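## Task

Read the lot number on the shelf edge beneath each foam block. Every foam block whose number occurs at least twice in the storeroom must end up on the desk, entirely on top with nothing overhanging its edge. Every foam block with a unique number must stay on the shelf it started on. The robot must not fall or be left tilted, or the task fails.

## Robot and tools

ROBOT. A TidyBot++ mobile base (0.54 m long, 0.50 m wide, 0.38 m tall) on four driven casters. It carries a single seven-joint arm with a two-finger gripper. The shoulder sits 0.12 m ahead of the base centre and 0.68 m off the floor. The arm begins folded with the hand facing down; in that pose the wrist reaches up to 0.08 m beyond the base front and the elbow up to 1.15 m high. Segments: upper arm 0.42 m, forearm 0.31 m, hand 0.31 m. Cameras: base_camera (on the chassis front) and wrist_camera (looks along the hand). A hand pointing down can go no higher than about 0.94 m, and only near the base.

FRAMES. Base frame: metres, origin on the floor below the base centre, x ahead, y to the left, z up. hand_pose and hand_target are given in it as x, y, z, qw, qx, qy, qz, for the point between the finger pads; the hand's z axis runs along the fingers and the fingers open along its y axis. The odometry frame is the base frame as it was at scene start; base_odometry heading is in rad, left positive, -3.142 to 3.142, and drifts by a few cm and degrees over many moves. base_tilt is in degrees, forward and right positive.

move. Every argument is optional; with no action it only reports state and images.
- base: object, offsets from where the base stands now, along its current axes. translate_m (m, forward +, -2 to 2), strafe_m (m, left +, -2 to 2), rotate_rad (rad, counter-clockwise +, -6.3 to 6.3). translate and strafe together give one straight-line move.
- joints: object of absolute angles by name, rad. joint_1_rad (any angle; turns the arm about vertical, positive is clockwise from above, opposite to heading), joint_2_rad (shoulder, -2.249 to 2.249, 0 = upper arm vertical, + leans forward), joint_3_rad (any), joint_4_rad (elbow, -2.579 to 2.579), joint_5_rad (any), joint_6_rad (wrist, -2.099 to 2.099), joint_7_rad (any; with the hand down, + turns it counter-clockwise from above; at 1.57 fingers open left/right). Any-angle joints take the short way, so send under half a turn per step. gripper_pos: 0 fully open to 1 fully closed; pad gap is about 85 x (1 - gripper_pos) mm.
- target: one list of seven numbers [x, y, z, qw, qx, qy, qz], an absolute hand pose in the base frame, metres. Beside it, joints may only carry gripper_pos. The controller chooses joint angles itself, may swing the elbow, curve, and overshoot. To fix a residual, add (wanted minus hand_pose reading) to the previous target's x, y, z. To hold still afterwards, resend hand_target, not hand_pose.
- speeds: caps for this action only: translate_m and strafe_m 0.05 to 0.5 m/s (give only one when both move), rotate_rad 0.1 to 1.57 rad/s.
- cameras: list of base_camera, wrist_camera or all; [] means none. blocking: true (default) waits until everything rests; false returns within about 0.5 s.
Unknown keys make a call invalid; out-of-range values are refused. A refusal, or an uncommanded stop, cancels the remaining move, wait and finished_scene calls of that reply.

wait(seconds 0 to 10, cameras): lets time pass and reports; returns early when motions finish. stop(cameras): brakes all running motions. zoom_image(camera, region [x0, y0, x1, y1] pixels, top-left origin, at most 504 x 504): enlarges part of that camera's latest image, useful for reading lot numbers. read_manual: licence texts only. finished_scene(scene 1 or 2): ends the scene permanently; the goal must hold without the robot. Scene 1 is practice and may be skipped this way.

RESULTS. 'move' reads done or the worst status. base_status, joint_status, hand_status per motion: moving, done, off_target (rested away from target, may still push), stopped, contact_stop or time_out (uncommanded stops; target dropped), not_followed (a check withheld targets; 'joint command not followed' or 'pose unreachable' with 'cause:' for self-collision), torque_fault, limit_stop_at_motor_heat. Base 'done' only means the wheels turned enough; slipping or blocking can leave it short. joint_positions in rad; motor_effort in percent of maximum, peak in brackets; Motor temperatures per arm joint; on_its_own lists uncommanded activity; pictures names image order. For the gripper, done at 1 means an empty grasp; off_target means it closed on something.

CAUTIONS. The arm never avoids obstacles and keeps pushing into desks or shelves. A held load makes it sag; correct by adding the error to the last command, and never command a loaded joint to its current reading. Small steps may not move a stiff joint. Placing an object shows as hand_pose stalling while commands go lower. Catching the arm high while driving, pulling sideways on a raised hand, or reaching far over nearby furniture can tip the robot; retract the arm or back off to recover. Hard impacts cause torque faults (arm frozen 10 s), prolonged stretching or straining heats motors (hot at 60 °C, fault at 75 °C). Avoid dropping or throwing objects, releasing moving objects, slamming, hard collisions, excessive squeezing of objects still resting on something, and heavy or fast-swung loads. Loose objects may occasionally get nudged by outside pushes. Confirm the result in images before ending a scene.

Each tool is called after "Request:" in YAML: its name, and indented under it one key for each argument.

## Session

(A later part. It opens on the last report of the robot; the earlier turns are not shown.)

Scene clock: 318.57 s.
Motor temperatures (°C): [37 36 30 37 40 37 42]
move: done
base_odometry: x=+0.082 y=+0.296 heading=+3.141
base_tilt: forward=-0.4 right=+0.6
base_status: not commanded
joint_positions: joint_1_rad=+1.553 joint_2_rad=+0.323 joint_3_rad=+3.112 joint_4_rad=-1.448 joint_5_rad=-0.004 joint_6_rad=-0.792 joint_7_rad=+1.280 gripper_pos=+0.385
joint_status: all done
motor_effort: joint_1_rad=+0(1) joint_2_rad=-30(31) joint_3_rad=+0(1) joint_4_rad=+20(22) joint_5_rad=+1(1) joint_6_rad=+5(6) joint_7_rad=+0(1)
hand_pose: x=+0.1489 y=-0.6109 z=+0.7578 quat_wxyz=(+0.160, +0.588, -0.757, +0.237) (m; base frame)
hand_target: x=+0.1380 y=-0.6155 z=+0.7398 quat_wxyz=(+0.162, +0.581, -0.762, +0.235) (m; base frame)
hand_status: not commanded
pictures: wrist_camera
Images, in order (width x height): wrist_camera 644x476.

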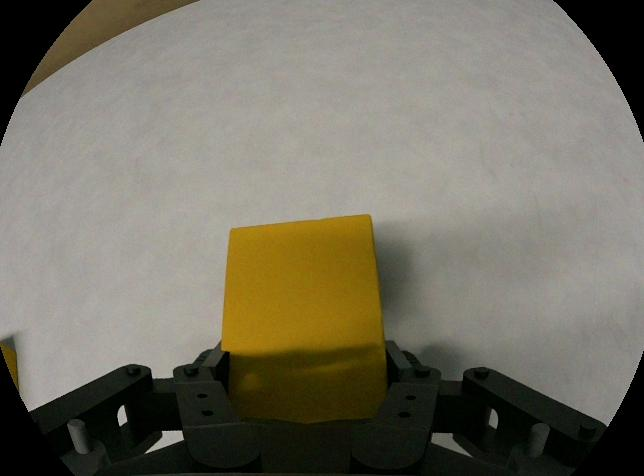

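Contact. Release.

Request:
move:
  joints: {"gripper_pos":0.33}
  cameras: []

Request:
move:
  joints: {"gripper_pos":0.0}
  cameras: []

Request:
move:
  joints: {"joint_2_rad":0.22,"joint_4_rad":-1.25,"joint_6_rad":-1.0}
  cameras: []

Request:
move:
  joints: {"joint_2_rad":-0.1,"joint_4_rad":-1.2,"joint_6_rad":-1.1}
  cameras: ["wrist_camera"]

Scene clock: 319.40 s.
Motor temperatures (°C): [37 36 30 37 40 37 42]
move: done
base_odometry: x=+0.082 y=+0.296 heading=+3.141
base_tilt: forward=-0.3 right=+0.6
base_status: not commanded
joint_positions: joint_1_rad=+1.553 joint_2_rad=+0.323 joint_3_rad=+3.112 joint_4_rad=-1.450 joint_5_rad=-0.004 joint_6_rad=-0.791 joint_7_rad=+1.280 gripper_pos=+0.329
joint_status: all done
motor_effort: joint_1_rad=+0(1) joint_2_rad=-30(31) joint_3_rad=+0(0) joint_4_rad=+19(21) joint_5_rad=+1(1) joint_6_rad=+5(5) joint_7_rad=+0(1)
hand_pose: x=+0.1488 y=-0.6104 z=+0.7569 quat_wxyz=(+0.159, +0.588, -0.757, +0.236) (m; base frame)
hand_target: x=+0.1380 y=-0.6155 z=+0.7398 quat_wxyz=(+0.162, +0.581, -0.762, +0.235) (m; base frame)
hand_status: not commanded
pictures: none
No camera images: "cameras" was empty.

Scene clock: 320.13 s.
Motor temperatures (°C): [37 36 30 37 40 37 42]
move: done
base_odometry: x=+0.082 y=+0.296 heading=+3.141
base_tilt: forward=-0.3 right=+0.6
base_status: not commanded
joint_positions: joint_1_rad=+1.553 joint_2_rad=+0.323 joint_3_rad=+3.112 joint_4_rad=-1.450 joint_5_rad=-0.004 joint_6_rad=-0.791 joint_7_rad=+1.280 gripper_pos=+0.000
joint_status: all done
motor_effort: joint_1_rad=+0(1) joint_2_rad=-30(31) joint_3_rad=+0(1) joint_4_rad=+19(20) joint_5_rad=+1(1) joint_6_rad=+4(6) joint_7_rad=+0(1)
hand_pose: x=+0.1488 y=-0.6103 z=+0.7567 quat_wxyz=(+0.159, +0.588, -0.757, +0.236) (m; base frame)
hand_target: x=+0.1380 y=-0.6155 z=+0.7398 quat_wxyz=(+0.162, +0.581, -0.762, +0.235) (m; base frame)
hand_status: not commanded
pictures: none
No camera images: "cameras" was empty.

Scene clock: 321.40 s.
Motor temperatures (°C): [37 36 30 37 40 37 42]
move: done
base_odometry: x=+0.082 y=+0.296 heading=+3.141
base_tilt: forward=-0.4 right=+0.6
base_status: not commanded
joint_positions: joint_1_rad=+1.553 joint_2_rad=+0.206 joint_3_rad=+3.112 joint_4_rad=-1.256 joint_5_rad=-0.004 joint_6_rad=-0.949 joint_7_rad=+1.280 gripper_pos=+0.000
joint_status: all done
motor_effort: joint_1_rad=-1(1) joint_2_rad=-27(34) joint_3_rad=+0(0) joint_4_rad=+20(22) joint_5_rad=+1(1) joint_6_rad=+6(6) joint_7_rad=+0(0)
hand_pose: x=+0.1487 y=-0.6053 z=+0.8960 quat_wxyz=(+0.202, +0.574, -0.737, +0.294) (m; base frame)
hand_target: x=+0.1376 y=-0.5977 z=+0.8805 quat_wxyz=(+0.189, +0.574, -0.750, +0.270) (m; base frame)
hand_status: not commanded
pictures: none
No camera images: "cameras" was empty.

Scene clock: 323.03 s.
Motor temperatures (°C): [37 36 30 37 40 37 42]
move: done
base_odometry: x=+0.082 y=+0.296 heading=+3.141
base_tilt: forward=-0.3 right=+0.6
base_status: not commanded
joint_positions: joint_1_rad=+1.553 joint_2_rad=-0.110 joint_3_rad=+3.112 joint_4_rad=-1.206 joint_5_rad=-0.004 joint_6_rad=-1.051 joint_7_rad=+1.280 gripper_pos=+0.000
joint_status: all done
motor_effort: joint_1_rad=+0(1) joint_2_rad=-15(30) joint_3_rad=+0(1) joint_4_rad=+20(23) joint_5_rad=+1(1) joint_6_rad=+8(8) joint_7_rad=+0(1)
hand_pose: x=+0.1463 y=-0.4933 z=+1.0743 quat_wxyz=(+0.275, +0.542, -0.692, +0.390) (m; base frame)
hand_target: x=+0.1371 y=-0.4892 z=+1.0598 quat_wxyz=(+0.265, +0.543, -0.707, +0.368) (m; base frame)
hand_status: not commanded
pictures: wrist_camera
Images, in order (width x height): wrist_camera 644x476.

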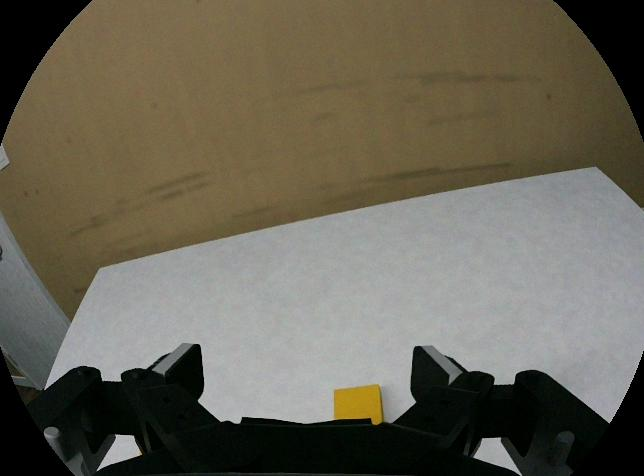

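Request:
finished_scene:
  scene: 2

The scene is finished: the task was done.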